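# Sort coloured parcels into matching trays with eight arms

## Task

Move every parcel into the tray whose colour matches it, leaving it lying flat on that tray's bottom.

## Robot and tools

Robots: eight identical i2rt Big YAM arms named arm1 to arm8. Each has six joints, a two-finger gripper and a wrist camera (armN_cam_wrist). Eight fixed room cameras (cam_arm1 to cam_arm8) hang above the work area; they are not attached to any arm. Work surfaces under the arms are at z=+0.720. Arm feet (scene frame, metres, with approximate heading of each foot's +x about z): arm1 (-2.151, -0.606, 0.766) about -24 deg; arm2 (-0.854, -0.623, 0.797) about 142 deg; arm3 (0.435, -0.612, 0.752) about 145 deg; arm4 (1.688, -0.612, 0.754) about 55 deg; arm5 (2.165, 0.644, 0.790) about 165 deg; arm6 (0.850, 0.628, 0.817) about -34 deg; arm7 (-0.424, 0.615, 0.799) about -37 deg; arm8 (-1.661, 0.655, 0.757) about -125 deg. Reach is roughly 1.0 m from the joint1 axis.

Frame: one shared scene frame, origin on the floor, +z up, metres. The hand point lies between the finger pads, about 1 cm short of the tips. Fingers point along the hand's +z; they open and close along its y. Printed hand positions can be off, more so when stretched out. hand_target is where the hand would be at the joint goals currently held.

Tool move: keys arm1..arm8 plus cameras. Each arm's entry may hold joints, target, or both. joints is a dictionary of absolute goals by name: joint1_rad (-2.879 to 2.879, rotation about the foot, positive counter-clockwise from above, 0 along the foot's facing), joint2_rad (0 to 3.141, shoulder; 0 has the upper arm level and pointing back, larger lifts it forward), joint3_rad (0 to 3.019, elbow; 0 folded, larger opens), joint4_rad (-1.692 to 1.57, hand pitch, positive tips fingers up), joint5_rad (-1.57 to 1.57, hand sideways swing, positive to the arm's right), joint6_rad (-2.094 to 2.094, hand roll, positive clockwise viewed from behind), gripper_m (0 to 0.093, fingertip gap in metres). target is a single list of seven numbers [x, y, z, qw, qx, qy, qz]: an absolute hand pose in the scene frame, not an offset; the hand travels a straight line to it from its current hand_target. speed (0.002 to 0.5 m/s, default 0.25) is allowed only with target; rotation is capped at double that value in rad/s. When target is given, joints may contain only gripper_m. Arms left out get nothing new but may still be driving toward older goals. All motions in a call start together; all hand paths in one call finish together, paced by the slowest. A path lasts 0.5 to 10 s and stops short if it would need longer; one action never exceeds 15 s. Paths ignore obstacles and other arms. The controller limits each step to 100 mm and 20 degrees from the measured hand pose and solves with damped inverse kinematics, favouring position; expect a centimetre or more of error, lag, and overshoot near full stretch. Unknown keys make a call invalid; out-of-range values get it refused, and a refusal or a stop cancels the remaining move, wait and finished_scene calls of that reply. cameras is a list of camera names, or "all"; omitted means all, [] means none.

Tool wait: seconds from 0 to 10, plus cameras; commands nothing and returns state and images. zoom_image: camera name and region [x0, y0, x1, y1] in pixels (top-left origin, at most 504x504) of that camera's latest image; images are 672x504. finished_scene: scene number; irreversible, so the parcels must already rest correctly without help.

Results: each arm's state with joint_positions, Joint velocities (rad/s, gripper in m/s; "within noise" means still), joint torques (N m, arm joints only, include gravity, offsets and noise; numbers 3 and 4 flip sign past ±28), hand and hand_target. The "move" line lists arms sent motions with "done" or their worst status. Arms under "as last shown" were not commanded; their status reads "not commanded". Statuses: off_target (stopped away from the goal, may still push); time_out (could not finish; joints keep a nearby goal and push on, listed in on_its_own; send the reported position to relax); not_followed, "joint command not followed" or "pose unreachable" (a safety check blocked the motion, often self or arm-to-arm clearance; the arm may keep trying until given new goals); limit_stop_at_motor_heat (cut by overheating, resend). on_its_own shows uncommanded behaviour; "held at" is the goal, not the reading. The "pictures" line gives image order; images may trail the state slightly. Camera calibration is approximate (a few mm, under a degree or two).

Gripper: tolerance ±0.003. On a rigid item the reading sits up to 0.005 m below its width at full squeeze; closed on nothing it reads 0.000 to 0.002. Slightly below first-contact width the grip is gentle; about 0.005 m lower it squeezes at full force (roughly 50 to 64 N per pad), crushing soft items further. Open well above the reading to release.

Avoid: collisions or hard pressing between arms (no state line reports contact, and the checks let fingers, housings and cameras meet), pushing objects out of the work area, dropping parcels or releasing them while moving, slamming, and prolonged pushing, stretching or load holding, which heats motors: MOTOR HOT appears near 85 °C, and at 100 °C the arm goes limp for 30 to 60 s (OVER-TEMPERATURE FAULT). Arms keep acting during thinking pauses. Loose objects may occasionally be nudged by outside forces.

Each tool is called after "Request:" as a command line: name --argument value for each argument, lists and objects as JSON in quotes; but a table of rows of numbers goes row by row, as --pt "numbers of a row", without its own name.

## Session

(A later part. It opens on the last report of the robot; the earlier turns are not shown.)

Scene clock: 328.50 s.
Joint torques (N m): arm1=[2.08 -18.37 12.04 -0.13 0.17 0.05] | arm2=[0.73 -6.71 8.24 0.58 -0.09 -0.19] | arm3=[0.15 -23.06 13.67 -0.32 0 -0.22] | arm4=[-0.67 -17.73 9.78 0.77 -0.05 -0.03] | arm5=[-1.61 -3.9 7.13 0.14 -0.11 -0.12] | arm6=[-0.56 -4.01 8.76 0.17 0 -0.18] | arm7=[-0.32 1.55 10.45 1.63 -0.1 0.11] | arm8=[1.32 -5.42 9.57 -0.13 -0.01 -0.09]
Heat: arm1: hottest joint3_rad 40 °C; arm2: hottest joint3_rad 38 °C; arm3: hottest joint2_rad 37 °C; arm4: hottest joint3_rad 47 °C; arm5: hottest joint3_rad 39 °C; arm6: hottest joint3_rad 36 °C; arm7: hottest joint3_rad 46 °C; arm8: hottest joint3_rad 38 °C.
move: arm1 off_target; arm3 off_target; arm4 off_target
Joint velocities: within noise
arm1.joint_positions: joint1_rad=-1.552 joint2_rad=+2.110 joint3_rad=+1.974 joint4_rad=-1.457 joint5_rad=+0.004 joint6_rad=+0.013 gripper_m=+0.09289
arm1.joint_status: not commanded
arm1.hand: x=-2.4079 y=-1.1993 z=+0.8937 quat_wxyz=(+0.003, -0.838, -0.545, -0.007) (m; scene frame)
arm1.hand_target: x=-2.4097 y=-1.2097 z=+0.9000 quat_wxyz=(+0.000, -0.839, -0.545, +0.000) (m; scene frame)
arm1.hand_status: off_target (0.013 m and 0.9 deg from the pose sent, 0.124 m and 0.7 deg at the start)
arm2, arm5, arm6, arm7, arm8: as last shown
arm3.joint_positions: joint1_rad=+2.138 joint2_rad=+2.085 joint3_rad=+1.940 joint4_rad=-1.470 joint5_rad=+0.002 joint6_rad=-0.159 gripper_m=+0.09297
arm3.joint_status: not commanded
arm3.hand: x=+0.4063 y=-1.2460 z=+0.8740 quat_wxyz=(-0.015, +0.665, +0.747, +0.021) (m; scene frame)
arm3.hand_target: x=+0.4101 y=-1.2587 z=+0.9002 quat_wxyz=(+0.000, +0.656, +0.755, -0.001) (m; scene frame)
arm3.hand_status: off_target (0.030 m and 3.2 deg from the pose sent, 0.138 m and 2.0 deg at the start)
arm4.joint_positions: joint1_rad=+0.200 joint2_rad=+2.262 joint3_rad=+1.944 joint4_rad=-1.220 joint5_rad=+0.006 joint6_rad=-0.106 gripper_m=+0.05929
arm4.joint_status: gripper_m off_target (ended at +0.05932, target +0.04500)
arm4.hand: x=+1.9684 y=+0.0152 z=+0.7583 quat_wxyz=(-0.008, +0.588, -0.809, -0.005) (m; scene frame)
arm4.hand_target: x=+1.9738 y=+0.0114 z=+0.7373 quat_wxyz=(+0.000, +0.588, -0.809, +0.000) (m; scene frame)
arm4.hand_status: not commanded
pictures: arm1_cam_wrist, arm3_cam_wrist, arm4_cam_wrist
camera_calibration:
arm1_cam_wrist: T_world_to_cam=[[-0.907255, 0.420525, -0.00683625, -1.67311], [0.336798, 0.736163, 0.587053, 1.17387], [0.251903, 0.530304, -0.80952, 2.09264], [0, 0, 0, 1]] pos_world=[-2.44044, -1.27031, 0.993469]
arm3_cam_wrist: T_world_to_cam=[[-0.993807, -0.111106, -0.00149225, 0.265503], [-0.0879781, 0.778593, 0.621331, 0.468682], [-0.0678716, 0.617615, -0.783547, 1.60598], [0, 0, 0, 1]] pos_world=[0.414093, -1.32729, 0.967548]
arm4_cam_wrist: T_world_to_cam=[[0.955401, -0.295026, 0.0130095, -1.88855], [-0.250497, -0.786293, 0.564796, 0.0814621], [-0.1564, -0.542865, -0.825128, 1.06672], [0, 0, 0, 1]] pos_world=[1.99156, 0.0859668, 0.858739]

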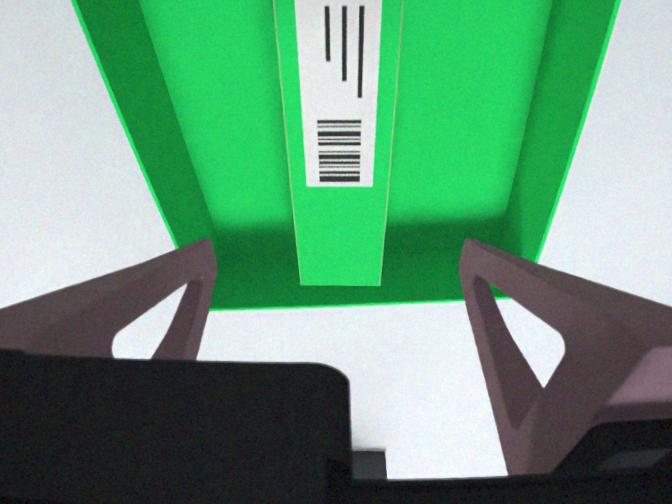

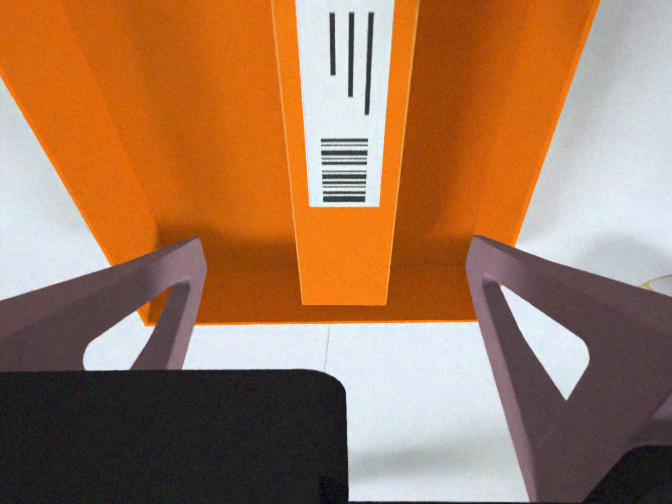

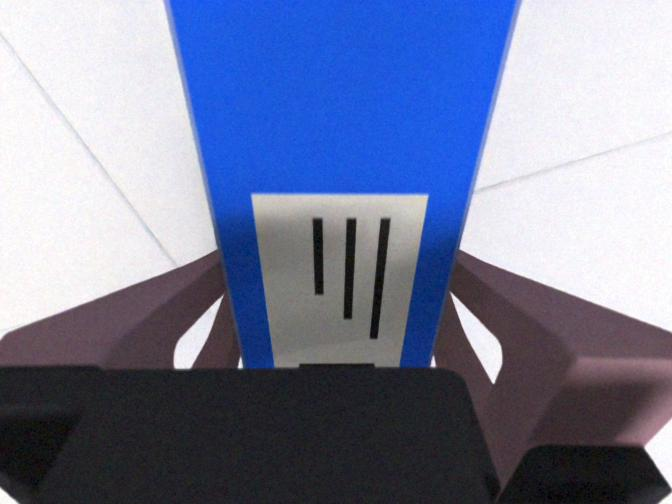

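Request:
move --arm4 '{"target":[1.96,-0.005,0.89,0,-0.588,0.809,0],"speed":0.2}' --arm3 '{"joints":{"joint2_rad":1.0,"joint3_rad":1.1,"joint4_rad":-1.57,"joint5_rad":0,"joint6_rad":0}}' --arm1 '{"joints":{"joint2_rad":1.0,"joint3_rad":1.1,"joint4_rad":-1.57,"joint5_rad":0,"joint6_rad":0}}' --cameras '[]'

Request:
move --arm4 '{"joints":{"joint2_rad":1.2,"joint3_rad":1.25,"joint4_rad":-1.57,"joint5_rad":0,"joint6_rad":0}}' --arm3 '{"joints":{"joint1_rad":-1.312}}' --cameras '[]'

Request:
move --arm4 '{"joints":{"joint1_rad":-1.88}}' --arm3 '{"target":[0.66,0,0.9,0,-0.588,0.809,0]}' --cameras '[]'

Request:
move --arm4 '{"target":[2.120,-1.189,0.9,0,0.438,0.899,0]}' --cameras '["arm3_cam_wrist","arm4_cam_wrist","cam_arm4"]'

Scene clock: 385.13 s.
Joint torques (N m): arm1=[1.79 -4.07 7.91 0.24 -0.05 -0.09] | arm2=[0.73 -6.71 8.24 0.57 -0.08 -0.19] | arm3=[0.15 -7.77 9.44 0.03 -0.19 0.13] | arm4=[0.21 -18.67 14.35 -0.32 -0.03 0.06] | arm5=[-1.79 -3.66 7.13 0.32 -0.11 -0.16] | arm6=[-0.56 -4.01 8.75 0.17 0.01 -0.18] | arm7=[-0.38 1.73 10.48 1.58 -0.08 0.12] | arm8=[1.32 -5.36 9.59 -0.12 -0.03 -0.09]
Heat: arm1: hottest joint3_rad 46 °C; arm2: hottest joint3_rad 37 °C; arm3: hottest joint3_rad 40 °C; arm4: hottest joint3_rad 46 °C; arm5: hottest joint3_rad 39 °C; arm6: hottest joint3_rad 36 °C; arm7: hottest joint3_rad 46 °C; arm8: hottest joint3_rad 38 °C.
move: arm1 done; arm3 done; arm4 off_target
Joint velocities: within noise
arm1.joint_positions: joint1_rad=-1.552 joint2_rad=+1.002 joint3_rad=+1.113 joint4_rad=-1.563 joint5_rad=+0.003 joint6_rad=+0.008 gripper_m=+0.09289
arm1.joint_status: all done
arm1.hand: x=-2.2650 y=-0.8637 z=+1.0527 quat_wxyz=(-0.037, -0.835, -0.546, +0.052) (m; scene frame)
arm1.hand_target: x=-2.2615 y=-0.8601 z=+1.0476 quat_wxyz=(-0.033, -0.832, -0.551, +0.043) (m; scene frame)
arm1.hand_status: not commanded
arm2, arm5, arm6, arm7, arm8: as last shown
arm3.joint_positions: joint1_rad=+2.138 joint2_rad=+1.014 joint3_rad=+1.099 joint4_rad=-1.563 joint5_rad=+0.002 joint6_rad=-0.016 gripper_m=+0.09297
arm3.joint_status: all done
arm3.hand: x=+0.4207 y=-0.8957 z=+1.0255 quat_wxyz=(+0.031, +0.716, +0.697, -0.030) (m; scene frame)
arm3.hand_target: x=+0.4234 y=-0.8923 z=+1.0294 quat_wxyz=(+0.035, +0.719, +0.694, -0.032) (m; scene frame)
arm3.hand_status: not commanded
arm4.joint_positions: joint1_rad=+0.200 joint2_rad=+2.117 joint3_rad=+1.999 joint4_rad=-1.476 joint5_rad=+0.006 joint6_rad=-0.106 gripper_m=+0.05929
arm4.joint_status: not commanded
arm4.hand: x=+1.9549 y=-0.0170 z=+0.8729 quat_wxyz=(+0.016, +0.588, -0.808, +0.009) (m; scene frame)
arm4.hand_target: x=+1.9597 y=-0.0059 z=+0.8901 quat_wxyz=(+0.000, +0.588, -0.809, +0.000) (m; scene frame)
arm4.hand_status: off_target (0.021 m and 2.1 deg from the pose sent, 0.133 m and 1.1 deg at the start)
pictures: none
No camera images: "cameras" was empty.

Scene clock: 388.23 s.
Joint torques (N m): arm1=[1.55 -3.84 7.86 0.32 -0.06 -0.05] | arm2=[0.73 -6.71 8.24 0.58 -0.08 -0.19] | arm3=[-1.49 -7.59 9.39 0.09 -0.22 0.11] | arm4=[0.09 -7.36 9.84 0.09 -0.15 0.12] | arm5=[-1.49 -4.37 7.15 0.27 -0.14 -0.16] | arm6=[-0.62 -4.01 8.76 0.13 0.01 -0.17] | arm7=[-0.44 1.67 10.45 1.58 -0.09 0.12] | arm8=[1.26 -5.54 9.57 -0.17 -0.03 -0.1]
Heat: arm1: hottest joint3_rad 45 °C; arm2: hottest joint3_rad 37 °C; arm3: hottest joint3_rad 39 °C; arm4: hottest joint3_rad 46 °C; arm5: hottest joint3_rad 39 °C; arm6: hottest joint3_rad 36 °C; arm7: hottest joint3_rad 46 °C; arm8: hottest joint3_rad 38 °C.
move: arm3 done; arm4 done
Joint velocities: within noise
arm1, arm2, arm5, arm6, arm8: as last shown
arm1.hand_target: x=-2.2615 y=-0.8601 z=+1.0476 quat_wxyz=(-0.033, -0.833, -0.551, +0.043) (m; scene frame)
arm3.joint_positions: joint1_rad=-1.301 joint2_rad=+1.014 joint3_rad=+1.099 joint4_rad=-1.563 joint5_rad=+0.002 joint6_rad=-0.014 gripper_m=+0.09301
arm3.joint_status: all done
arm3.hand: x=+0.5291 y=-0.3473 z=+1.0293 quat_wxyz=(-0.043, +0.582, -0.812, -0.026) (m; scene frame)
arm3.hand_target: x=+0.5304 y=-0.3515 z=+1.0331 quat_wxyz=(-0.045, +0.572, -0.819, -0.030) (m; scene frame)
arm3.hand_status: not commanded
arm4.joint_positions: joint1_rad=+0.200 joint2_rad=+1.208 joint3_rad=+1.256 joint4_rad=-1.564 joint5_rad=+0.002 joint6_rad=-0.009 gripper_m=+0.05929
arm4.joint_status: all done
arm4.hand: x=+1.8325 y=-0.2931 z=+1.0304 quat_wxyz=(-0.016, +0.548, -0.836, -0.013) (m; scene frame)
arm4.hand_target: x=+1.8303 y=-0.2966 z=+1.0306 quat_wxyz=(-0.014, +0.545, -0.838, -0.013) (m; scene frame)
arm4.hand_status: not commanded
arm7.joint_positions: joint1_rad=-0.316 joint2_rad=+0.535 joint3_rad=+1.368 joint4_rad=-1.177 joint5_rad=-0.073 joint6_rad=-0.126 gripper_m=+0.09396
arm7.joint_status: not commanded
arm7.hand: x=-0.2873 y=+0.4416 z=+1.3804 quat_wxyz=(-0.508, -0.311, -0.757, +0.270) (m; scene frame)
arm7.hand_target: x=-0.2897 y=+0.4449 z=+1.3917 quat_wxyz=(-0.517, -0.307, -0.750, +0.275) (m; scene frame)
arm7.hand_status: not commanded
pictures: none
No camera images: "cameras" was empty.

Scene clock: 390.83 s.
Joint torques (N m): arm1=[1.61 -4.31 7.8 0.18 -0.03 -0.07] | arm2=[0.73 -6.71 8.25 0.57 -0.08 -0.19] | arm3=[-1.55 -22.3 14.09 -0.06 -0.26 -0.22] | arm4=[0.09 -7.18 9.85 0.12 -0.11 0.1] | arm5=[-1.2 -4.07 7.12 0.1 -0.11 -0.18] | arm6=[-0.67 -3.96 8.76 0.16 0.01 -0.18] | arm7=[-0.21 1.79 10.47 1.61 -0.09 0.11] | arm8=[1.55 -5.25 9.62 -0.13 -0.02 -0.11]
Heat: arm1: hottest joint3_rad 44 °C; arm2: hottest joint3_rad 37 °C; arm3: hottest joint3_rad 39 °C; arm4: hottest joint3_rad 46 °C; arm5: hottest joint3_rad 39 °C; arm6: hottest joint3_rad 36 °C; arm7: hottest joint3_rad 46 °C; arm8: hottest joint3_rad 38 °C.
move: arm3 off_target; arm4 done
Joint velocities: within noise
arm1, arm2, arm5, arm6, arm7, arm8: as last shown
arm3.joint_positions: joint1_rad=-1.301 joint2_rad=+2.095 joint3_rad=+1.961 joint4_rad=-1.479 joint5_rad=+0.001 joint6_rad=-0.023 gripper_m=+0.09301
arm3.joint_status: not commanded
arm3.hand: x=+0.6486 y=-0.0113 z=+0.8837 quat_wxyz=(+0.013, +0.586, -0.810, +0.012) (m; scene frame)
arm3.hand_target: x=+0.6597 y=-0.0011 z=+0.9001 quat_wxyz=(-0.001, +0.588, -0.809, +0.000) (m; scene frame)
arm3.hand_status: off_target (0.023 m and 2.1 deg from the pose sent, 0.393 m and 5.8 deg at the start)
arm4.joint_positions: joint1_rad=-1.883 joint2_rad=+1.208 joint3_rad=+1.256 joint4_rad=-1.564 joint5_rad=+0.001 joint6_rad=-0.007 gripper_m=+0.05928
arm4.joint_status: all done
arm4.hand: x=+1.8971 y=-0.8867 z=+1.0355 quat_wxyz=(-0.021, -0.446, -0.895, +0.020) (m; scene frame)
arm4.hand_target: x=+1.8957 y=-0.8826 z=+1.0356 quat_wxyz=(-0.020, -0.447, -0.894, +0.018) (m; scene frame)
arm4.hand_status: not commanded
pictures: none
No camera images: "cameras" was empty.

Scene clock: 394.00 s.
Joint torques (N m): arm1=[1.49 -3.96 7.9 0.28 -0.01 -0.09] | arm2=[0.73 -6.71 8.23 0.57 -0.09 -0.19] | arm3=[-1.61 -22.42 14.06 -0.31 -0.27 -0.22] | arm4=[-0.85 -18.9 14.99 -0.27 -0.15 -0.03] | arm5=[-1.08 -4.01 7.24 0.24 -0.13 -0.11] | arm6=[-0.56 -4.01 8.76 0.14 0.01 -0.17] | arm7=[-0.26 1.49 10.52 1.62 -0.09 0.12] | arm8=[1.44 -5.36 9.61 -0.14 -0.03 -0.12]
Heat: arm1: hottest joint3_rad 43 °C; arm2: hottest joint3_rad 37 °C; arm3: hottest joint3_rad 39 °C; arm4: hottest joint3_rad 47 °C; arm5: hottest joint3_rad 39 °C; arm6: hottest joint3_rad 36 °C; arm7: hottest joint3_rad 46 °C; arm8: hottest joint3_rad 38 °C.
move: arm4 off_target
Joint velocities: within noise
arm1, arm2, arm3, arm5, arm6, arm7, arm8: as last shown
arm3.joint_positions: joint1_rad=-1.301 joint2_rad=+2.095 joint3_rad=+1.961 joint4_rad=-1.480 joint5_rad=+0.001 joint6_rad=-0.023 gripper_m=+0.09301
arm3.hand: x=+0.6486 y=-0.0114 z=+0.8837 quat_wxyz=(+0.014, +0.586, -0.810, +0.012) (m; scene frame)
arm4.joint_positions: joint1_rad=-1.883 joint2_rad=+2.344 joint3_rad=+2.439 joint4_rad=-1.682 joint5_rad=-0.013 joint6_rad=-0.019 gripper_m=+0.05928
arm4.joint_status: not commanded
arm4.hand: x=+2.1155 y=-1.1796 z=+0.8990 quat_wxyz=(+0.007, -0.440, -0.898, -0.002) (m; scene frame)
arm4.hand_target: x=+2.1196 y=-1.1885 z=+0.8999 quat_wxyz=(-0.001, -0.438, -0.899, +0.001) (m; scene frame)
arm4.hand_status: off_target (0.011 m and 0.9 deg from the pose sent, 0.399 m and 3.5 deg at the start)
pictures: arm3_cam_wrist, arm4_cam_wrist, cam_arm4
camera_calibration:
arm3_cam_wrist: T_world_to_cam=[[0.948314, -0.317046, 0.0135441, -0.631792], [-0.258842, -0.74812, 0.610997, -0.374755], [-0.183581, -0.582923, -0.791517, 0.93589], [0, 0, 0, 1]] pos_world=[0.673947, 0.064883, 0.978304]
arm4_cam_wrist: T_world_to_cam=[[-0.782106, -0.622997, 0.0136382, 0.904792], [-0.495316, 0.634799, 0.593037, 1.26823], [-0.378118, 0.457062, -0.80506, 2.18763], [0, 0, 0, 1]] pos_world=[2.163, -1.24127, 0.996728]

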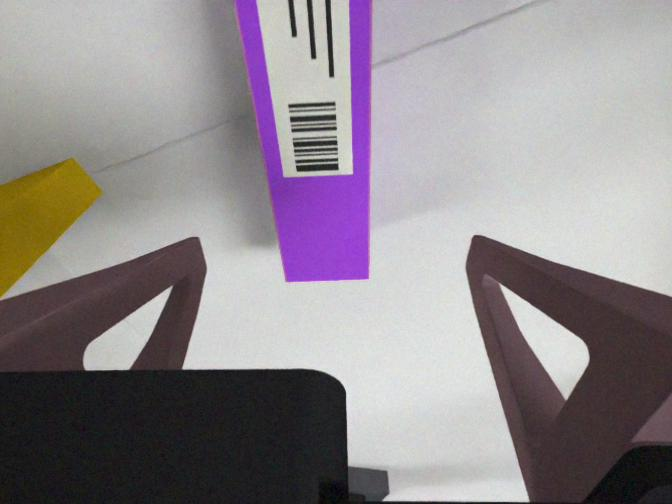

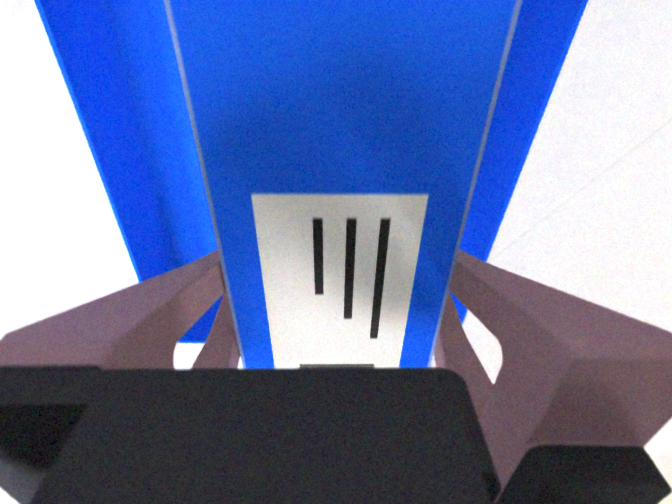

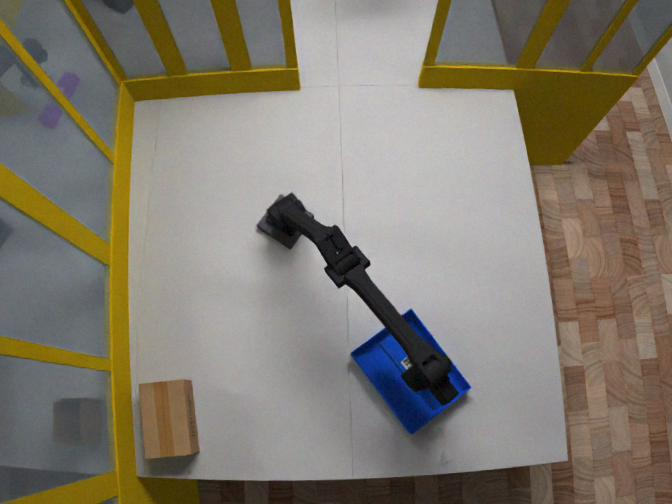

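Request:
move --arm4 '{"target":[2.122,-1.146,0.89,0,0.438,0.899,0],"speed":0.15}' --arm3 '{"target":[0.657,0.037,0.9,0,-0.607,0.795,0]}' --cameras '["arm3_cam_wrist","arm4_cam_wrist"]'

Scene clock: 416.60 s.
Joint torques (N m): arm1=[1.49 -4.19 7.88 0.25 -0.04 -0.04] | arm2=[0.73 -6.71 8.24 0.57 -0.08 -0.19] | arm3=[0.32 -23.59 14.24 -0.32 -0.27 -0.21] | arm4=[0.44 -21.19 9.51 0.69 -0.11 0.12] | arm5=[-1.73 -3.78 7.19 0.14 -0.11 -0.14] | arm6=[-0.67 -4.01 8.79 0.17 0.01 -0.18] | arm7=[-0.32 1.61 10.45 1.58 -0.09 0.12] | arm8=[1.38 -5.3 9.62 -0.21 -0.02 -0.11]
Heat: arm1: hottest joint3_rad 39 °C; arm2: hottest joint3_rad 37 °C; arm3: hottest joint3_rad 39 °C; arm4: hottest joint3_rad 53 °C; arm5: hottest joint3_rad 39 °C; arm6: hottest joint3_rad 36 °C; arm7: hottest joint3_rad 46 °C; arm8: hottest joint3_rad 38 °C.
move: arm3 off_target; arm4 done
Joint velocities: within noise
arm1, arm2, arm5, arm6, arm7, arm8: as last shown
arm3.joint_positions: joint1_rad=-1.301 joint2_rad=+2.209 joint3_rad=+2.159 joint4_rad=-1.560 joint5_rad=+0.001 joint6_rad=-0.047 gripper_m=+0.09301
arm3.joint_status: not commanded
arm3.hand: x=+0.6604 y=+0.0221 z=+0.8857 quat_wxyz=(+0.013, +0.596, -0.803, +0.011) (m; scene frame)
arm3.hand_target: x=+0.6567 y=+0.0360 z=+0.9000 quat_wxyz=(-0.001, +0.607, -0.795, +0.000) (m; scene frame)
arm3.hand_status: off_target (0.021 m and 2.5 deg from the pose sent, 0.052 m and 3.6 deg at the start)
arm4.joint_positions: joint1_rad=-1.855 joint2_rad=+2.242 joint3_rad=+2.219 joint4_rad=-1.565 joint5_rad=-0.014 joint6_rad=+0.003 gripper_m=+0.05928
arm4.joint_status: not commanded
arm4.hand: x=+2.1168 y=-1.1493 z=+0.8840 quat_wxyz=(+0.008, -0.438, -0.899, -0.003) (m; scene frame)
arm4.hand_target: x=+2.1220 y=-1.1459 z=+0.8899 quat_wxyz=(+0.000, -0.438, -0.899, +0.000) (m; scene frame)
arm4.hand_status: done (0.009 m and 1.0 deg from the pose sent, 0.035 m and 0.9 deg at the start)
pictures: arm3_cam_wrist, arm4_cam_wrist
camera_calibration:
arm3_cam_wrist: T_world_to_cam=[[0.955768, -0.293859, 0.0124104, -0.636826], [-0.240388, -0.756151, 0.608646, -0.357754], [-0.169472, -0.584707, -0.793345, 0.951473], [0, 0, 0, 1]] pos_world=[0.683906, 0.09868, 0.980495]
arm4_cam_wrist: T_world_to_cam=[[-0.778548, -0.627454, 0.0128071, 0.912963], [-0.498299, 0.630441, 0.595182, 1.25797], [-0.381523, 0.456996, -0.803489, 2.16796], [0, 0, 0, 1]] pos_world=[2.16476, -1.21098, 0.981517]

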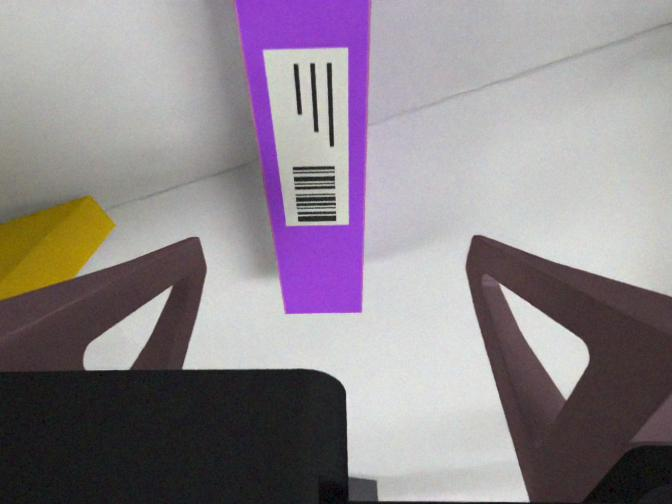

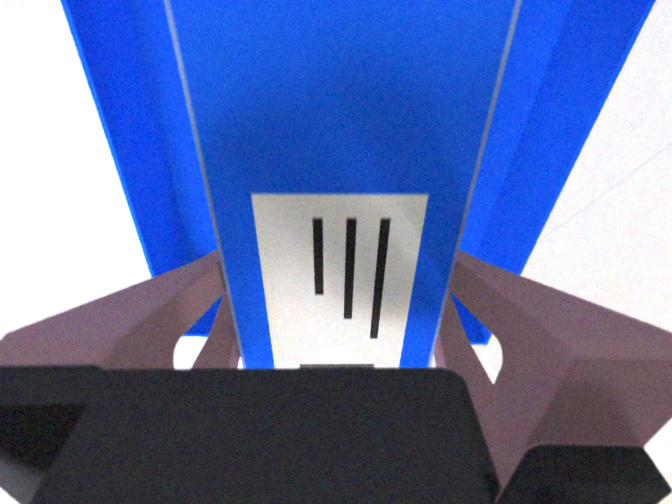

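Request:
move --arm4 '{"target":[2.115,-1.137,0.758,0,0.438,0.899,0],"speed":0.1}' --arm3 '{"target":[0.645,0.043,0.755,0,-0.607,0.795,0],"speed":0.12}' --cameras '[]'

Request:
move --arm3 '{"joints":{"gripper_m":0.045}}' --cameras '["arm4_cam_wrist","arm3_cam_wrist"]'

Scene clock: 427.80 s.
Joint torques (N m): arm1=[1.67 -3.84 7.88 0.27 -0.01 -0.08] | arm2=[0.73 -6.71 8.23 0.57 -0.08 -0.19] | arm3=[0.5 -24.47 9.1 0.59 -0.27 0] | arm4=[0.56 -16.26 7.6 1.76 -0.04 0.12] | arm5=[-0.85 -3.9 7.19 0.17 -0.12 -0.19] | arm6=[-0.62 -4.01 8.76 0.16 0 -0.17] | arm7=[-0.38 1.55 10.41 1.66 -0.09 0.12] | arm8=[1.38 -5.36 9.54 -0.17 -0.03 -0.1]
Heat: arm1: hottest joint3_rad 38 °C; arm2: hottest joint3_rad 37 °C; arm3: hottest joint3_rad 40 °C; arm4: hottest joint3_rad 51 °C; arm5: hottest joint3_rad 39 °C; arm6: hottest joint3_rad 36 °C; arm7: hottest joint3_rad 47 °C; arm8: hottest joint3_rad 38 °C.
move: arm3 off_target; arm4 off_target
Joint velocities: within noise
arm1, arm7: as last shown
arm2.joint_positions: joint1_rad=-2.065 joint2_rad=+1.007 joint3_rad=+1.104 joint4_rad=-1.566 joint5_rad=+0.002 joint6_rad=+0.013 gripper_m=+0.09292
arm2.joint_status: not commanded
arm2.hand: x=-0.5958 y=-0.5102 z=+1.0766 quat_wxyz=(-0.050, +0.199, -0.979, -0.010) (m; scene frame)
arm2.hand_target: x=-0.5993 y=-0.5095 z=+1.0768 quat_wxyz=(-0.049, +0.209, -0.977, -0.011) (m; scene frame)
arm2.hand_status: not commanded
arm3.joint_positions: joint1_rad=-1.285 joint2_rad=+2.301 joint3_rad=+1.982 joint4_rad=-1.271 joint5_rad=+0.001 joint6_rad=-0.047 gripper_m=+0.09301
arm3.joint_status: not commanded
arm3.hand: x=+0.6541 y=+0.0353 z=+0.7584 quat_wxyz=(+0.004, +0.602, -0.798, +0.005) (m; scene frame)
arm3.hand_target: x=+0.6450 y=+0.0427 z=+0.7551 quat_wxyz=(+0.000, +0.607, -0.795, +0.000) (m; scene frame)
arm3.hand_status: off_target (0.012 m and 0.9 deg from the pose sent, 0.133 m and 2.5 deg at the start)
arm4.joint_positions: joint1_rad=-1.855 joint2_rad=+2.215 joint3_rad=+1.949 joint4_rad=-1.265 joint5_rad=-0.016 joint6_rad=+0.006 gripper_m=+0.05928
arm4.joint_status: not commanded
arm4.hand: x=+2.1122 y=-1.1452 z=+0.8001 quat_wxyz=(-0.018, -0.438, -0.899, +0.009) (m; scene frame)
arm4.hand_target: x=+2.1136 y=-1.1354 z=+0.7592 quat_wxyz=(+0.000, -0.438, -0.899, +0.000) (m; scene frame)
arm4.hand_status: off_target (0.043 m and 2.3 deg from the pose sent, 0.127 m and 1.0 deg at the start)
arm5.joint_positions: joint1_rad=+1.515 joint2_rad=+1.009 joint3_rad=+1.097 joint4_rad=-1.563 joint5_rad=+0.000 joint6_rad=+0.010 gripper_m=+0.09288
arm5.joint_status: not commanded
arm5.hand: x=+2.0756 y=+0.3752 z=+1.0644 quat_wxyz=(+0.027, +0.812, +0.582, -0.035) (m; scene frame)
arm5.hand_target: x=+2.0740 y=+0.3780 z=+1.0677 quat_wxyz=(+0.028, +0.811, +0.583, -0.038) (m; scene frame)
arm5.hand_status: not commanded
arm6.joint_positions: joint1_rad=-1.251 joint2_rad=+1.012 joint3_rad=+1.097 joint4_rad=-1.565 joint5_rad=+0.001 joint6_rad=+0.009 gripper_m=+0.09289
arm6.joint_status: not commanded
arm6.hand: x=+0.7673 y=+0.3595 z=+1.0925 quat_wxyz=(-0.027, -0.806, -0.590, +0.037) (m; scene frame)
arm6.hand_target: x=+0.7680 y=+0.3616 z=+1.0965 quat_wxyz=(-0.030, -0.803, -0.594, +0.041) (m; scene frame)
arm6.hand_status: not commanded
arm8.joint_positions: joint1_rad=+0.400 joint2_rad=+1.012 joint3_rad=+1.106 joint4_rad=-1.565 joint5_rad=-0.002 joint6_rad=+0.008 gripper_m=+0.09293
arm8.joint_status: not commanded
arm8.hand: x=-1.7193 y=+0.3784 z=+1.0365 quat_wxyz=(-0.032, -0.778, -0.627, +0.038) (m; scene frame)
arm8.hand_target: x=-1.7201 y=+0.3826 z=+1.0372 quat_wxyz=(-0.032, -0.777, -0.628, +0.040) (m; scene frame)
arm8.hand_status: not commanded
pictures: none
No camera images: "cameras" was empty.

Scene clock: 428.40 s.
Joint torques (N m): arm1=[1.67 -3.84 7.88 0.27 -0.02 -0.06] | arm2=[0.73 -6.71 8.24 0.57 -0.08 -0.19] | arm3=[0.62 -24.41 9.1 0.59 -0.25 0] | arm4=[0.62 -16.32 7.6 1.77 -0.04 0.12] | arm5=[-1.96 -3.84 7.23 0.17 -0.13 -0.19] | arm6=[-0.67 -4.01 8.77 0.16 0.01 -0.17] | arm7=[-0.21 1.49 10.5 1.61 -0.08 0.11] | arm8=[1.38 -5.19 9.5 -0.12 -0.01 -0.1]
Heat: arm1: hottest joint3_rad 38 °C; arm2: hottest joint3_rad 37 °C; arm3: hottest joint3_rad 40 °C; arm4: hottest joint3_rad 50 °C; arm5: hottest joint3_rad 39 °C; arm6: hottest joint3_rad 36 °C; arm7: hottest joint3_rad 47 °C; arm8: hottest joint3_rad 38 °C.
move: arm3 off_target
Joint velocities: within noise
arm1, arm2, arm4, arm5, arm6, arm7, arm8: as last shown
arm3.joint_positions: joint1_rad=-1.285 joint2_rad=+2.301 joint3_rad=+1.982 joint4_rad=-1.271 joint5_rad=+0.000 joint6_rad=-0.047 gripper_m=+0.05854
arm3.joint_status: gripper_m off_target (ended at +0.05857, target +0.04500)
arm3.hand: x=+0.6540 y=+0.0353 z=+0.7584 quat_wxyz=(+0.004, +0.602, -0.798, +0.005) (m; scene frame)
arm3.hand_target: x=+0.6450 y=+0.0427 z=+0.7551 quat_wxyz=(+0.000, +0.607, -0.795, +0.000) (m; scene frame)
arm3.hand_status: not commanded
pictures: arm3_cam_wrist, arm4_cam_wrist
camera_calibration:
arm3_cam_wrist: T_world_to_cam=[[0.960187, -0.279086, 0.0123043, -0.628578], [-0.232069, -0.772358, 0.591276, -0.26351], [-0.155514, -0.570591, -0.806376, 0.857446], [0, 0, 0, 1]] pos_world=[0.675745, 0.110299, 0.854965]
arm4_cam_wrist: T_world_to_cam=[[-0.779871, -0.625829, 0.0118086, 0.918525], [-0.518493, 0.656454, 0.547935, 1.41326], [-0.350666, 0.421196, -0.836438, 2.01715], [0, 0, 0, 1]] pos_world=[2.15644, -1.20252, 0.902]

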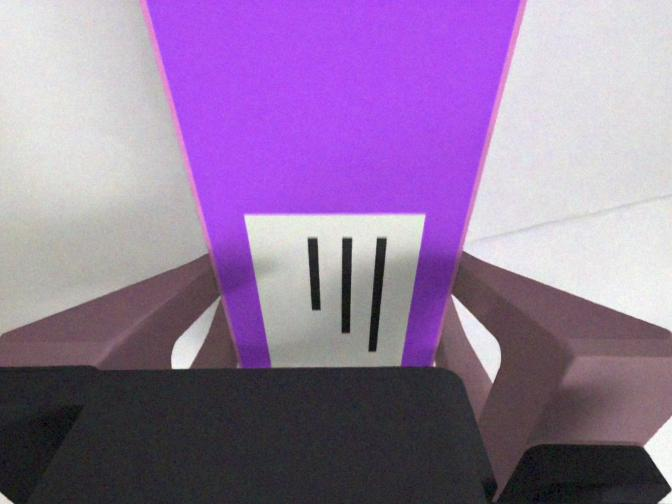

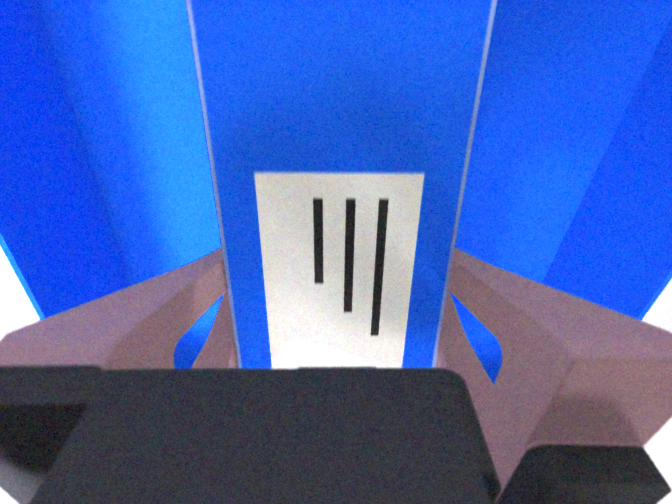

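Request:
move --arm4 '{"target":[2.115,-1.137,0.88,0,0.438,0.899,0],"speed":0.12}' --arm3 '{"target":[0.645,0.03,0.89,0,-0.607,0.795,0],"speed":0.2}' --cameras '["arm4_cam_wrist"]'

Request:
move --arm4 '{"target":[2.127,-1.157,0.88,0,0.438,0.899,0],"speed":0.15}' --arm3 '{"joints":{"joint2_rad":1.2,"joint3_rad":1.25,"joint4_rad":-1.57,"joint5_rad":0,"joint6_rad":0}}' --cameras '["arm4_cam_wrist"]'

Request:
move --arm3 '{"joints":{"joint1_rad":0.205}}' --cameras '[]'

Request:
move --arm3 '{"target":[-0.2,-0.33,0.9,0,1,0,0]}' --arm4 '{"target":[2.127,-1.157,0.758,0,0.438,0.899,0],"speed":0.1}' --cameras '["arm4_cam_wrist"]'

Scene clock: 442.80 s.
Joint torques (N m): arm1=[1.73 -3.72 7.86 0.27 -0.02 -0.07] | arm2=[0.73 -6.71 8.23 0.57 -0.08 -0.19] | arm3=[-0.03 -26.23 14.12 -0.39 -0.24 -0.07] | arm4=[0.38 -19.6 14.56 -0.32 -0.07 0.1] | arm5=[-1.67 -4.31 7.06 0.24 -0.12 -0.14] | arm6=[-0.56 -4.01 8.76 0.14 0.01 -0.18] | arm7=[-0.15 1.55 10.45 1.61 -0.09 0.12] | arm8=[1.49 -5.13 9.61 -0.14 -0.03 -0.07]
Heat: arm1: hottest joint3_rad 37 °C; arm2: hottest joint3_rad 37 °C; arm3: hottest joint3_rad 38 °C; arm4: hottest joint3_rad 48 °C; arm5: hottest joint3_rad 39 °C; arm6: hottest joint3_rad 36 °C; arm7: hottest joint3_rad 47 °C; arm8: hottest joint3_rad 38 °C.
move: arm3 off_target; arm4 off_target
Joint velocities: within noise
arm1, arm2, arm5, arm6, arm7, arm8: as last shown
arm3.joint_positions: joint1_rad=-1.285 joint2_rad=+2.207 joint3_rad=+2.063 joint4_rad=-1.506 joint5_rad=-0.001 joint6_rad=-0.047 gripper_m=+0.05854
arm3.joint_status: not commanded
arm3.hand: x=+0.6461 y=+0.0130 z=+0.8516 quat_wxyz=(+0.029, +0.602, -0.798, +0.021) (m; scene frame)
arm3.hand_target: x=+0.6444 y=+0.0280 z=+0.8900 quat_wxyz=(+0.000, +0.607, -0.795, +0.000) (m; scene frame)
arm3.hand_status: off_target (0.042 m and 4.1 deg from the pose sent, 0.132 m and 0.9 deg at the start)
arm4.joint_positions: joint1_rad=-1.855 joint2_rad=+2.185 joint3_rad=+2.053 joint4_rad=-1.483 joint5_rad=-0.016 joint6_rad=+0.006 gripper_m=+0.05928
arm4.joint_status: not commanded
arm4.hand: x=+2.1014 y=-1.1300 z=+0.8590 quat_wxyz=(+0.020, -0.439, -0.898, -0.010) (m; scene frame)
arm4.hand_target: x=+2.1143 y=-1.1360 z=+0.8801 quat_wxyz=(+0.000, -0.438, -0.899, +0.000) (m; scene frame)
arm4.hand_status: off_target (0.026 m and 2.5 deg from the pose sent, 0.080 m and 2.3 deg at the start)
pictures: arm4_cam_wrist
camera_calibration:
arm4_cam_wrist: T_world_to_cam=[[-0.780322, -0.625279, 0.0111197, 0.921057], [-0.487167, 0.618921, 0.616121, 1.19859], [-0.39213, 0.475356, -0.787573, 2.1626], [0, 0, 0, 1]] pos_world=[2.15065, -1.19392, 0.954485]

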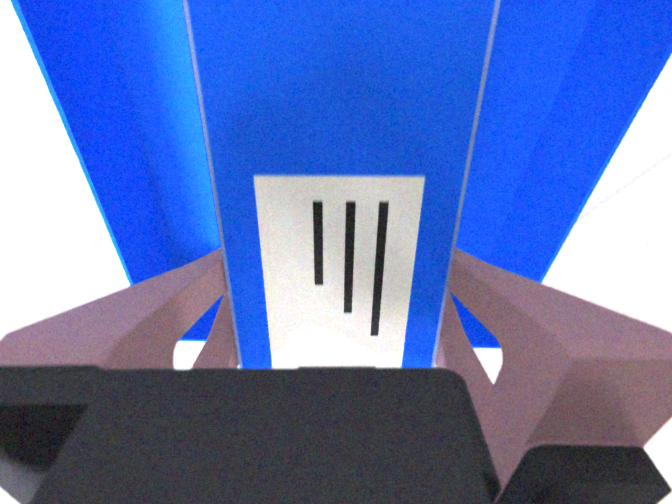

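Scene clock: 444.43 s.
Joint torques (N m): arm1=[1.49 -3.96 7.98 0.32 0.01 -0.07] | arm2=[0.73 -6.71 8.23 0.57 -0.08 -0.19] | arm3=[-0.03 -10.11 9.61 0.01 -0.1 0.12] | arm4=[-0.09 -18.32 14.95 -0.29 -0.06 0.06] | arm5=[-1.73 -3.84 7.16 0.28 -0.14 -0.17] | arm6=[-0.62 -3.96 8.76 0.17 0.01 -0.17] | arm7=[-0.26 1.79 10.45 1.57 -0.1 0.12] | arm8=[1.44 -5.25 9.57 -0.18 -0.03 -0.1]
Heat: arm1: hottest joint3_rad 37 °C; arm2: hottest joint3_rad 37 °C; arm3: hottest joint2_rad 37 °C; arm4: hottest joint3_rad 48 °C; arm5: hottest joint3_rad 39 °C; arm6: hottest joint3_rad 36 °C; arm7: hottest joint3_rad 47 °C; arm8: hottest joint3_rad 38 °C.
move: arm3 done; arm4 off_target
Joint velocities: within noise
arm1.joint_positions: joint1_rad=-1.552 joint2_rad=+1.002 joint3_rad=+1.113 joint4_rad=-1.563 joint5_rad=+0.003 joint6_rad=+0.008 gripper_m=+0.09289
arm1.joint_status: not commanded
arm1.hand: x=-2.2650 y=-0.8637 z=+1.0527 quat_wxyz=(-0.037, -0.835, -0.546, +0.052) (m; scene frame)
arm1.hand_target: x=-2.2615 y=-0.8601 z=+1.0476 quat_wxyz=(-0.033, -0.833, -0.551, +0.043) (m; scene frame)
arm1.hand_status: not commanded
arm2, arm5, arm6, arm7, arm8: as last shown
arm3.joint_positions: joint1_rad=-1.285 joint2_rad=+1.208 joint3_rad=+1.246 joint4_rad=-1.563 joint5_rad=-0.001 joint6_rad=-0.016 gripper_m=+0.05854
arm3.joint_status: all done
arm3.hand: x=+0.5440 y=-0.2877 z=+1.0317 quat_wxyz=(-0.022, +0.590, -0.807, -0.014) (m; scene frame)
arm3.hand_target: x=+0.5407 y=-0.2887 z=+1.0357 quat_wxyz=(-0.025, +0.587, -0.809, -0.016) (m; scene frame)
arm3.hand_status: not commanded
arm4.joint_positions: joint1_rad=-1.855 joint2_rad=+2.244 joint3_rad=+2.200 joint4_rad=-1.546 joint5_rad=-0.016 joint6_rad=+0.006 gripper_m=+0.05928
arm4.joint_status: not commanded
arm4.hand: x=+2.1168 y=-1.1491 z=+0.8758 quat_wxyz=(+0.008, -0.439, -0.898, -0.004) (m; scene frame)
arm4.hand_target: x=+2.1267 y=-1.1564 z=+0.8801 quat_wxyz=(-0.001, -0.438, -0.899, +0.000) (m; scene frame)
arm4.hand_status: off_target (0.014 m and 1.1 deg from the pose sent, 0.043 m and 2.5 deg at the start)
pictures: arm4_cam_wrist
camera_calibration:
arm4_cam_wrist: T_world_to_cam=[[-0.780254, -0.62536, 0.0113188, 0.920527], [-0.496857, 0.630713, 0.596099, 1.25916], [-0.379916, 0.459485, -0.802831, 2.1602], [0, 0, 0, 1]] pos_world=[2.16456, -1.21109, 0.973274]

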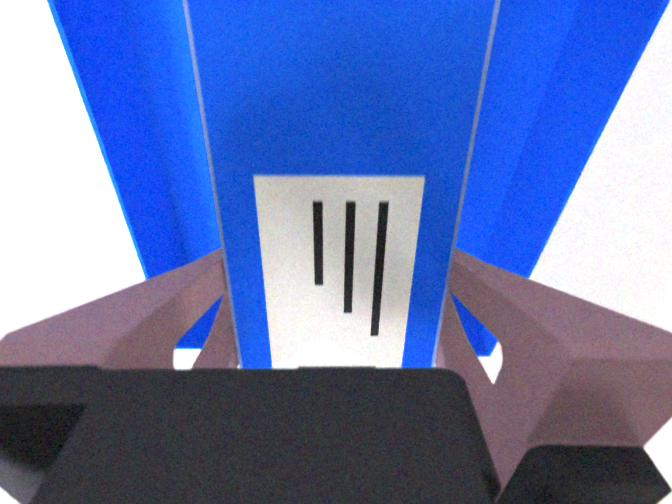

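Scene clock: 446.23 s.
Joint torques (N m): arm1=[1.44 -3.78 7.94 0.28 -0.02 -0.07] | arm2=[0.73 -6.71 8.23 0.57 -0.08 -0.19] | arm3=[0.44 -10.23 9.57 -0.01 -0.02 0.11] | arm4=[-0.09 -18.32 14.97 -0.25 -0.06 0.07] | arm5=[-1.2 -3.84 7.25 0.2 -0.14 -0.16] | arm6=[-0.62 -4.01 8.75 0.14 0 -0.17] | arm7=[-0.32 1.55 10.48 1.59 -0.09 0.12] | arm8=[1.44 -5.25 9.62 -0.13 -0.02 -0.08]
Heat: arm1: hottest joint3_rad 37 °C; arm2: hottest joint3_rad 37 °C; arm3: hottest joint3_rad 37 °C; arm4: hottest joint3_rad 48 °C; arm5: hottest joint3_rad 39 °C; arm6: hottest joint3_rad 36 °C; arm7: hottest joint3_rad 47 °C; arm8: hottest joint3_rad 38 °C.
move: arm3 done
Joint velocities: within noise
arm1, arm2, arm5, arm6, arm8: as last shown
arm3.joint_positions: joint1_rad=+0.194 joint2_rad=+1.208 joint3_rad=+1.246 joint4_rad=-1.563 joint5_rad=-0.002 joint6_rad=-0.015 gripper_m=+0.05854
arm3.joint_status: all done
arm3.hand: x=+0.1195 y=-0.4742 z=+1.0282 quat_wxyz=(-0.007, +0.980, -0.199, -0.020) (m; scene frame)
arm3.hand_target: x=+0.1198 y=-0.4782 z=+1.0323 quat_wxyz=(-0.009, +0.979, -0.201, -0.023) (m; scene frame)
arm3.hand_status: not commanded
arm4.joint_positions: joint1_rad=-1.855 joint2_rad=+2.244 joint3_rad=+2.200 joint4_rad=-1.547 joint5_rad=-0.016 joint6_rad=+0.006 gripper_m=+0.05928
arm4.joint_status: not commanded
arm4.hand: x=+2.1167 y=-1.1490 z=+0.8758 quat_wxyz=(+0.008, -0.439, -0.898, -0.004) (m; scene frame)
arm4.hand_target: x=+2.1266 y=-1.1564 z=+0.8801 quat_wxyz=(-0.001, -0.438, -0.899, +0.000) (m; scene frame)
arm4.hand_status: not commanded
arm7.joint_positions: joint1_rad=-0.316 joint2_rad=+0.535 joint3_rad=+1.368 joint4_rad=-1.177 joint5_rad=-0.073 joint6_rad=-0.126 gripper_m=+0.09396
arm7.joint_status: not commanded
arm7.hand: x=-0.2873 y=+0.4416 z=+1.3804 quat_wxyz=(-0.508, -0.311, -0.757, +0.270) (m; scene frame)
arm7.hand_target: x=-0.2897 y=+0.4449 z=+1.3917 quat_wxyz=(-0.517, -0.307, -0.750, +0.275) (m; scene frame)
arm7.hand_status: not commanded
pictures: none
No camera images: "cameras" was empty.

Scene clock: 448.90 s.
Joint torques (N m): arm1=[1.9 -3.78 7.79 0.21 -0.03 -0.05] | arm2=[0.73 -6.71 8.24 0.57 -0.08 -0.19] | arm3=[-1.03 -23.88 14.57 -0.54 -0.28 -0.23] | arm4=[0.15 -18.61 9.77 0.77 -0.05 0.09] | arm5=[-1.67 -3.96 7.09 0.36 -0.11 -0.15] | arm6=[-0.67 -4.01 8.77 0.14 0.01 -0.17] | arm7=[-0.44 1.61 10.41 1.55 -0.1 0.11] | arm8=[1.55 -5.48 9.62 -0.1 -0.04 -0.09]
Heat: arm1: hottest joint3_rad 37 °C; arm2: hottest joint3_rad 37 °C; arm3: hottest joint3_rad 37 °C; arm4: hottest joint3_rad 48 °C; arm5: hottest joint3_rad 39 °C; arm6: hottest joint3_rad 36 °C; arm7: hottest joint3_rad 47 °C; arm8: hottest joint3_rad 38 °C.
move: arm3 off_target; arm4 off_target
Joint velocities: within noise
arm1, arm2, arm5, arm6, arm7, arm8: as last shown
arm3.joint_positions: joint1_rad=+0.194 joint2_rad=+2.231 joint3_rad=+2.212 joint4_rad=-1.584 joint5_rad=-0.004 joint6_rad=-0.404 gripper_m=+0.05854
arm3.joint_status: not commanded
arm3.hand: x=-0.1888 y=-0.3368 z=+0.8845 quat_wxyz=(+0.005, +1.000, -0.006, +0.017) (m; scene frame)
arm3.hand_target: x=-0.1991 y=-0.3305 z=+0.9000 quat_wxyz=(-0.001, +1.000, +0.000, -0.001) (m; scene frame)
arm3.hand_status: off_target (0.020 m and 2.2 deg from the pose sent, 0.373 m and 23.1 deg at the start)
arm4.joint_positions: joint1_rad=-1.855 joint2_rad=+2.308 joint3_rad=+2.056 joint4_rad=-1.301 joint5_rad=-0.016 joint6_rad=+0.006 gripper_m=+0.05928
arm4.joint_status: not commanded
arm4.hand: x=+2.1237 y=-1.1604 z=+0.7777 quat_wxyz=(-0.008, -0.439, -0.899, +0.004) (m; scene frame)
arm4.hand_target: x=+2.1267 y=-1.1566 z=+0.7582 quat_wxyz=(+0.000, -0.438, -0.899, +0.000) (m; scene frame)
arm4.hand_status: off_target (0.020 m and 1.0 deg from the pose sent, 0.118 m and 1.1 deg at the start)
pictures: arm4_cam_wrist
camera_calibration:
arm4_cam_wrist: T_world_to_cam=[[-0.780162, -0.62547, 0.011613, 0.91947], [-0.510396, 0.647143, 0.566306, 1.39917], [-0.361723, 0.435883, -0.824113, 2.03977], [0, 0, 0, 1]] pos_world=[2.1693, -1.21947, 0.877967]

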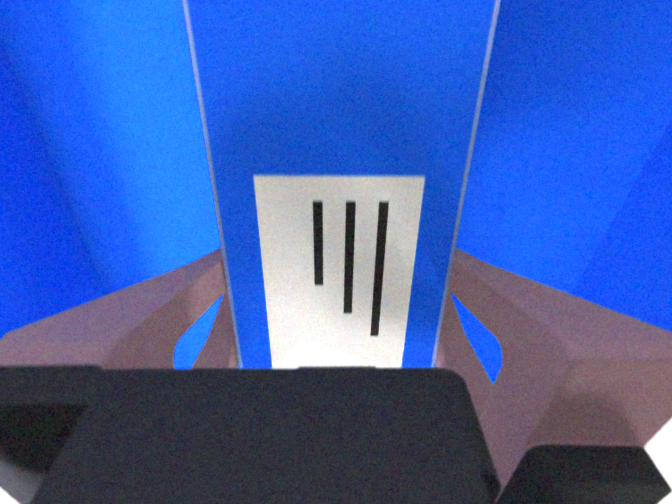

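Request:
move --arm4 '{"target":[2.130,-1.161,0.742,0,0.438,0.899,0],"speed":0.06}' --arm3 '{"target":[-0.2,-0.33,0.757,0,1,0,0],"speed":0.1}' --cameras '["arm4_cam_wrist","cam_arm4"]'

Request:
move --arm3 '{"joints":{"gripper_m":0.093}}' --cameras '[]'

Request:
move --arm3 '{"target":[-0.19,-0.335,0.9,0,1,0,0],"speed":0.2}' --cameras '["arm3_cam_wrist"]'

Scene clock: 456.77 s.
Joint torques (N m): arm1=[1.9 -3.84 7.82 0.28 -0.04 -0.07] | arm2=[0.73 -6.71 8.24 0.57 -0.08 -0.19] | arm3=[-1.08 -24.59 9.21 0.57 -0.28 -0.2] | arm4=[0.15 -17.14 10.52 0.7 -0.05 0.09] | arm5=[-1.9 -2.84 7.31 0.2 -0.11 -0.16] | arm6=[-0.62 -4.01 8.77 0.14 0.01 -0.17] | arm7=[-0.26 1.55 10.4 1.59 -0.1 0.12] | arm8=[1.55 -5.42 9.62 -0.17 -0.03 -0.08]
Heat: arm1: hottest joint3_rad 37 °C; arm2: hottest joint3_rad 37 °C; arm3: hottest joint3_rad 37 °C; arm4: hottest joint3_rad 47 °C; arm5: hottest joint3_rad 39 °C; arm6: hottest joint3_rad 36 °C; arm7: hottest joint3_rad 47 °C; arm8: hottest joint3_rad 38 °C.
move: arm3 done; arm4 off_target
Joint velocities: within noise
arm1, arm2, arm5, arm6, arm7, arm8: as last shown
arm3.joint_positions: joint1_rad=+0.194 joint2_rad=+2.310 joint3_rad=+2.019 joint4_rad=-1.290 joint5_rad=-0.004 joint6_rad=-0.404 gripper_m=+0.05854
arm3.joint_status: not commanded
arm3.hand: x=-0.1962 y=-0.3325 z=+0.7589 quat_wxyz=(+0.001, +1.000, -0.006, +0.007) (m; scene frame)
arm3.hand_target: x=-0.2000 y=-0.3301 z=+0.7571 quat_wxyz=(+0.000, +1.000, +0.000, +0.000) (m; scene frame)
arm3.hand_status: done (0.005 m and 1.1 deg from the pose sent, 0.128 m and 2.2 deg at the start)
arm4.joint_positions: joint1_rad=-1.855 joint2_rad=+2.315 joint3_rad=+2.056 joint4_rad=-1.280 joint5_rad=-0.016 joint6_rad=+0.006 gripper_m=+0.05928
arm4.joint_status: not commanded
arm4.hand: x=+2.1264 y=-1.1639 z=+0.7734 quat_wxyz=(-0.015, -0.439, -0.898, +0.007) (m; scene frame)
arm4.hand_target: x=+2.1291 y=-1.1599 z=+0.7427 quat_wxyz=(+0.000, -0.438, -0.899, +0.000) (m; scene frame)
arm4.hand_status: off_target (0.032 m and 1.9 deg from the pose sent, 0.036 m and 1.0 deg at the start)
pictures: arm4_cam_wrist, cam_arm4
camera_calibration:
arm4_cam_wrist: T_world_to_cam=[[-0.780127, -0.625511, 0.0117309, 0.919204], [-0.51557, 0.653405, 0.554301, 1.43285], [-0.354386, 0.426377, -0.832234, 2.01837], [0, 0, 0, 1]] pos_world=[2.17111, -1.22185, 0.874747]

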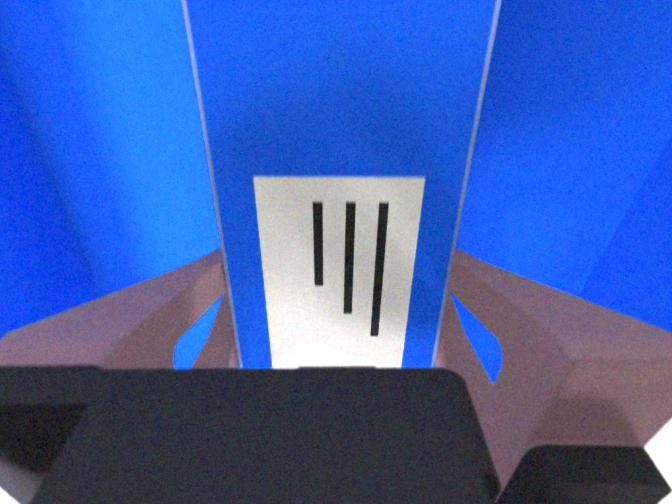

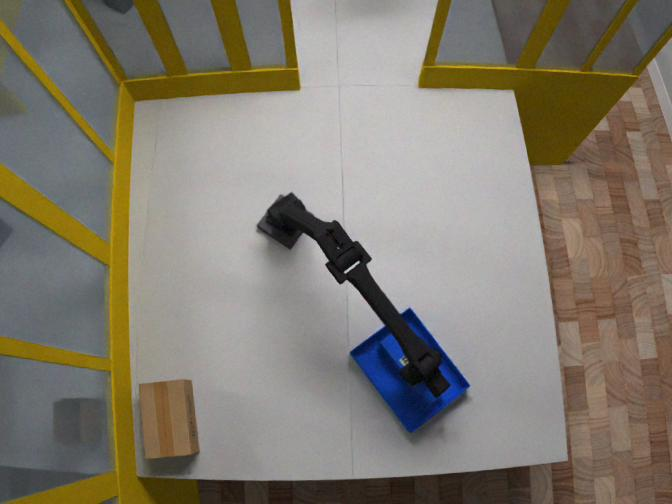

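Scene clock: 457.40 s.
Joint torques (N m): arm1=[1.67 -3.96 7.84 0.32 -0.02 -0.07] | arm2=[0.73 -6.71 8.24 0.57 -0.08 -0.19] | arm3=[-0.85 -24.82 9.18 0.57 -0.27 -0.21] | arm4=[0.15 -17.08 10.54 0.7 -0.05 0.09] | arm5=[-1.55 -4.13 7.08 0.23 -0.14 -0.12] | arm6=[-0.56 -3.96 8.77 0.16 0.01 -0.17] | arm7=[-0.26 1.38 10.47 1.58 -0.09 0.11] | arm8=[1.44 -5.36 9.62 -0.23 -0.03 -0.11]
Heat: arm1: hottest joint3_rad 37 °C; arm2: hottest joint3_rad 37 °C; arm3: hottest joint3_rad 37 °C; arm4: hottest joint3_rad 47 °C; arm5: hottest joint3_rad 39 °C; arm6: hottest joint3_rad 36 °C; arm7: hottest joint3_rad 47 °C; arm8: hottest joint3_rad 38 °C.
move: arm3 done
Joint velocities: within noise
arm1, arm2, arm4, arm5, arm6, arm7, arm8: as last shown
arm3.joint_positions: joint1_rad=+0.194 joint2_rad=+2.310 joint3_rad=+2.019 joint4_rad=-1.290 joint5_rad=-0.004 joint6_rad=-0.404 gripper_m=+0.09286
arm3.joint_status: all done
arm3.hand: x=-0.1962 y=-0.3325 z=+0.7589 quat_wxyz=(+0.001, +1.000, -0.006, +0.007) (m; scene frame)
arm3.hand_target: x=-0.2000 y=-0.3301 z=+0.7571 quat_wxyz=(+0.000, +1.000, +0.000, +0.000) (m; scene frame)
arm3.hand_status: not commanded
pictures: none
No camera images: "cameras" was empty.

Scene clock: 459.03 s.
Joint torques (N m): arm1=[1.9 -4.13 7.9 0.23 -0.05 -0.06] | arm2=[0.73 -6.71 8.24 0.57 -0.08 -0.19] | arm3=[-0.97 -24.88 14.16 -0.5 -0.27 -0.22] | arm4=[0.15 -17.08 10.54 0.7 -0.05 0.09] | arm5=[-1.85 -3.6 7.21 0.05 -0.14 -0.15] | arm6=[-0.62 -4.01 8.75 0.14 0.01 -0.17] | arm7=[-0.26 1.61 10.47 1.61 -0.09 0.13] | arm8=[1.38 -5.48 9.58 -0.17 -0.03 -0.09]
Heat: arm1: hottest joint3_rad 37 °C; arm2: hottest joint3_rad 37 °C; arm3: hottest joint3_rad 37 °C; arm4: hottest joint3_rad 47 °C; arm5: hottest joint3_rad 39 °C; arm6: hottest joint3_rad 36 °C; arm7: hottest joint3_rad 47 °C; arm8: hottest joint3_rad 38 °C.
move: arm3 off_target
Joint velocities: within noise
arm1, arm4, arm7: as last shown
arm2.joint_positions: joint1_rad=-2.065 joint2_rad=+1.007 joint3_rad=+1.104 joint4_rad=-1.566 joint5_rad=+0.002 joint6_rad=+0.013 gripper_m=+0.09292
arm2.joint_status: not commanded
arm2.hand: x=-0.5958 y=-0.5102 z=+1.0766 quat_wxyz=(-0.050, +0.199, -0.979, -0.010) (m; scene frame)
arm2.hand_target: x=-0.5993 y=-0.5095 z=+1.0768 quat_wxyz=(-0.049, +0.209, -0.977, -0.011) (m; scene frame)
arm2.hand_status: not commanded
arm3.joint_positions: joint1_rad=+0.194 joint2_rad=+2.206 joint3_rad=+2.138 joint4_rad=-1.552 joint5_rad=-0.004 joint6_rad=-0.404 gripper_m=+0.09297
arm3.joint_status: not commanded
arm3.hand: x=-0.1782 y=-0.3415 z=+0.8735 quat_wxyz=(+0.009, +1.000, -0.007, +0.025) (m; scene frame)
arm3.hand_target: x=-0.1888 y=-0.3356 z=+0.9002 quat_wxyz=(-0.001, +1.000, +0.000, +0.000) (m; scene frame)
arm3.hand_status: off_target (0.030 m and 3.1 deg from the pose sent, 0.141 m and 1.1 deg at the start; pose on its path clipped on 6 of 49 steps)
arm4.hand_target: x=+2.1291 y=-1.1599 z=+0.7428 quat_wxyz=(+0.000, -0.438, -0.899, +0.000) (m; scene frame)
arm5.joint_positions: joint1_rad=+1.515 joint2_rad=+1.009 joint3_rad=+1.097 joint4_rad=-1.563 joint5_rad=+0.000 joint6_rad=+0.010 gripper_m=+0.09288
arm5.joint_status: not commanded
arm5.hand: x=+2.0756 y=+0.3752 z=+1.0644 quat_wxyz=(+0.027, +0.812, +0.582, -0.035) (m; scene frame)
arm5.hand_target: x=+2.0740 y=+0.3780 z=+1.0677 quat_wxyz=(+0.028, +0.811, +0.583, -0.038) (m; scene frame)
arm5.hand_status: not commanded
arm6.joint_positions: joint1_rad=-1.251 joint2_rad=+1.012 joint3_rad=+1.097 joint4_rad=-1.565 joint5_rad=+0.001 joint6_rad=+0.009 gripper_m=+0.09289
arm6.joint_status: not commanded
arm6.hand: x=+0.7673 y=+0.3595 z=+1.0925 quat_wxyz=(-0.027, -0.806, -0.590, +0.037) (m; scene frame)
arm6.hand_target: x=+0.7680 y=+0.3616 z=+1.0965 quat_wxyz=(-0.030, -0.803, -0.594, +0.041) (m; scene frame)
arm6.hand_status: not commanded
arm8.joint_positions: joint1_rad=+0.400 joint2_rad=+1.012 joint3_rad=+1.106 joint4_rad=-1.565 joint5_rad=-0.002 joint6_rad=+0.008 gripper_m=+0.09293
arm8.joint_status: not commanded
arm8.hand: x=-1.7193 y=+0.3784 z=+1.0365 quat_wxyz=(-0.032, -0.778, -0.627, +0.038) (m; scene frame)
arm8.hand_target: x=-1.7201 y=+0.3826 z=+1.0372 quat_wxyz=(-0.032, -0.777, -0.628, +0.040) (m; scene frame)
arm8.hand_status: not commanded
pictures: arm3_cam_wrist
camera_calibration:
arm3_cam_wrist: T_world_to_cam=[[0.0179474, 0.999812, -0.00734157, 0.349881], [0.783448, -0.00950074, 0.621384, -0.40053], [0.621198, -0.016904, -0.783472, 0.913276], [0, 0, 0, 1]] pos_world=[-0.259809, -0.338182, 0.966978]

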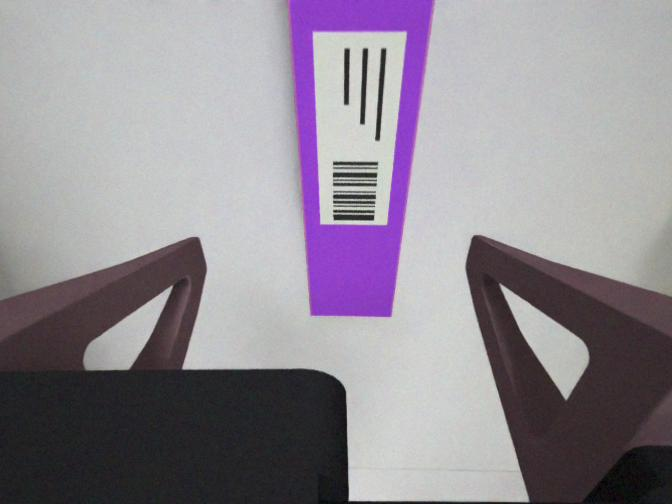

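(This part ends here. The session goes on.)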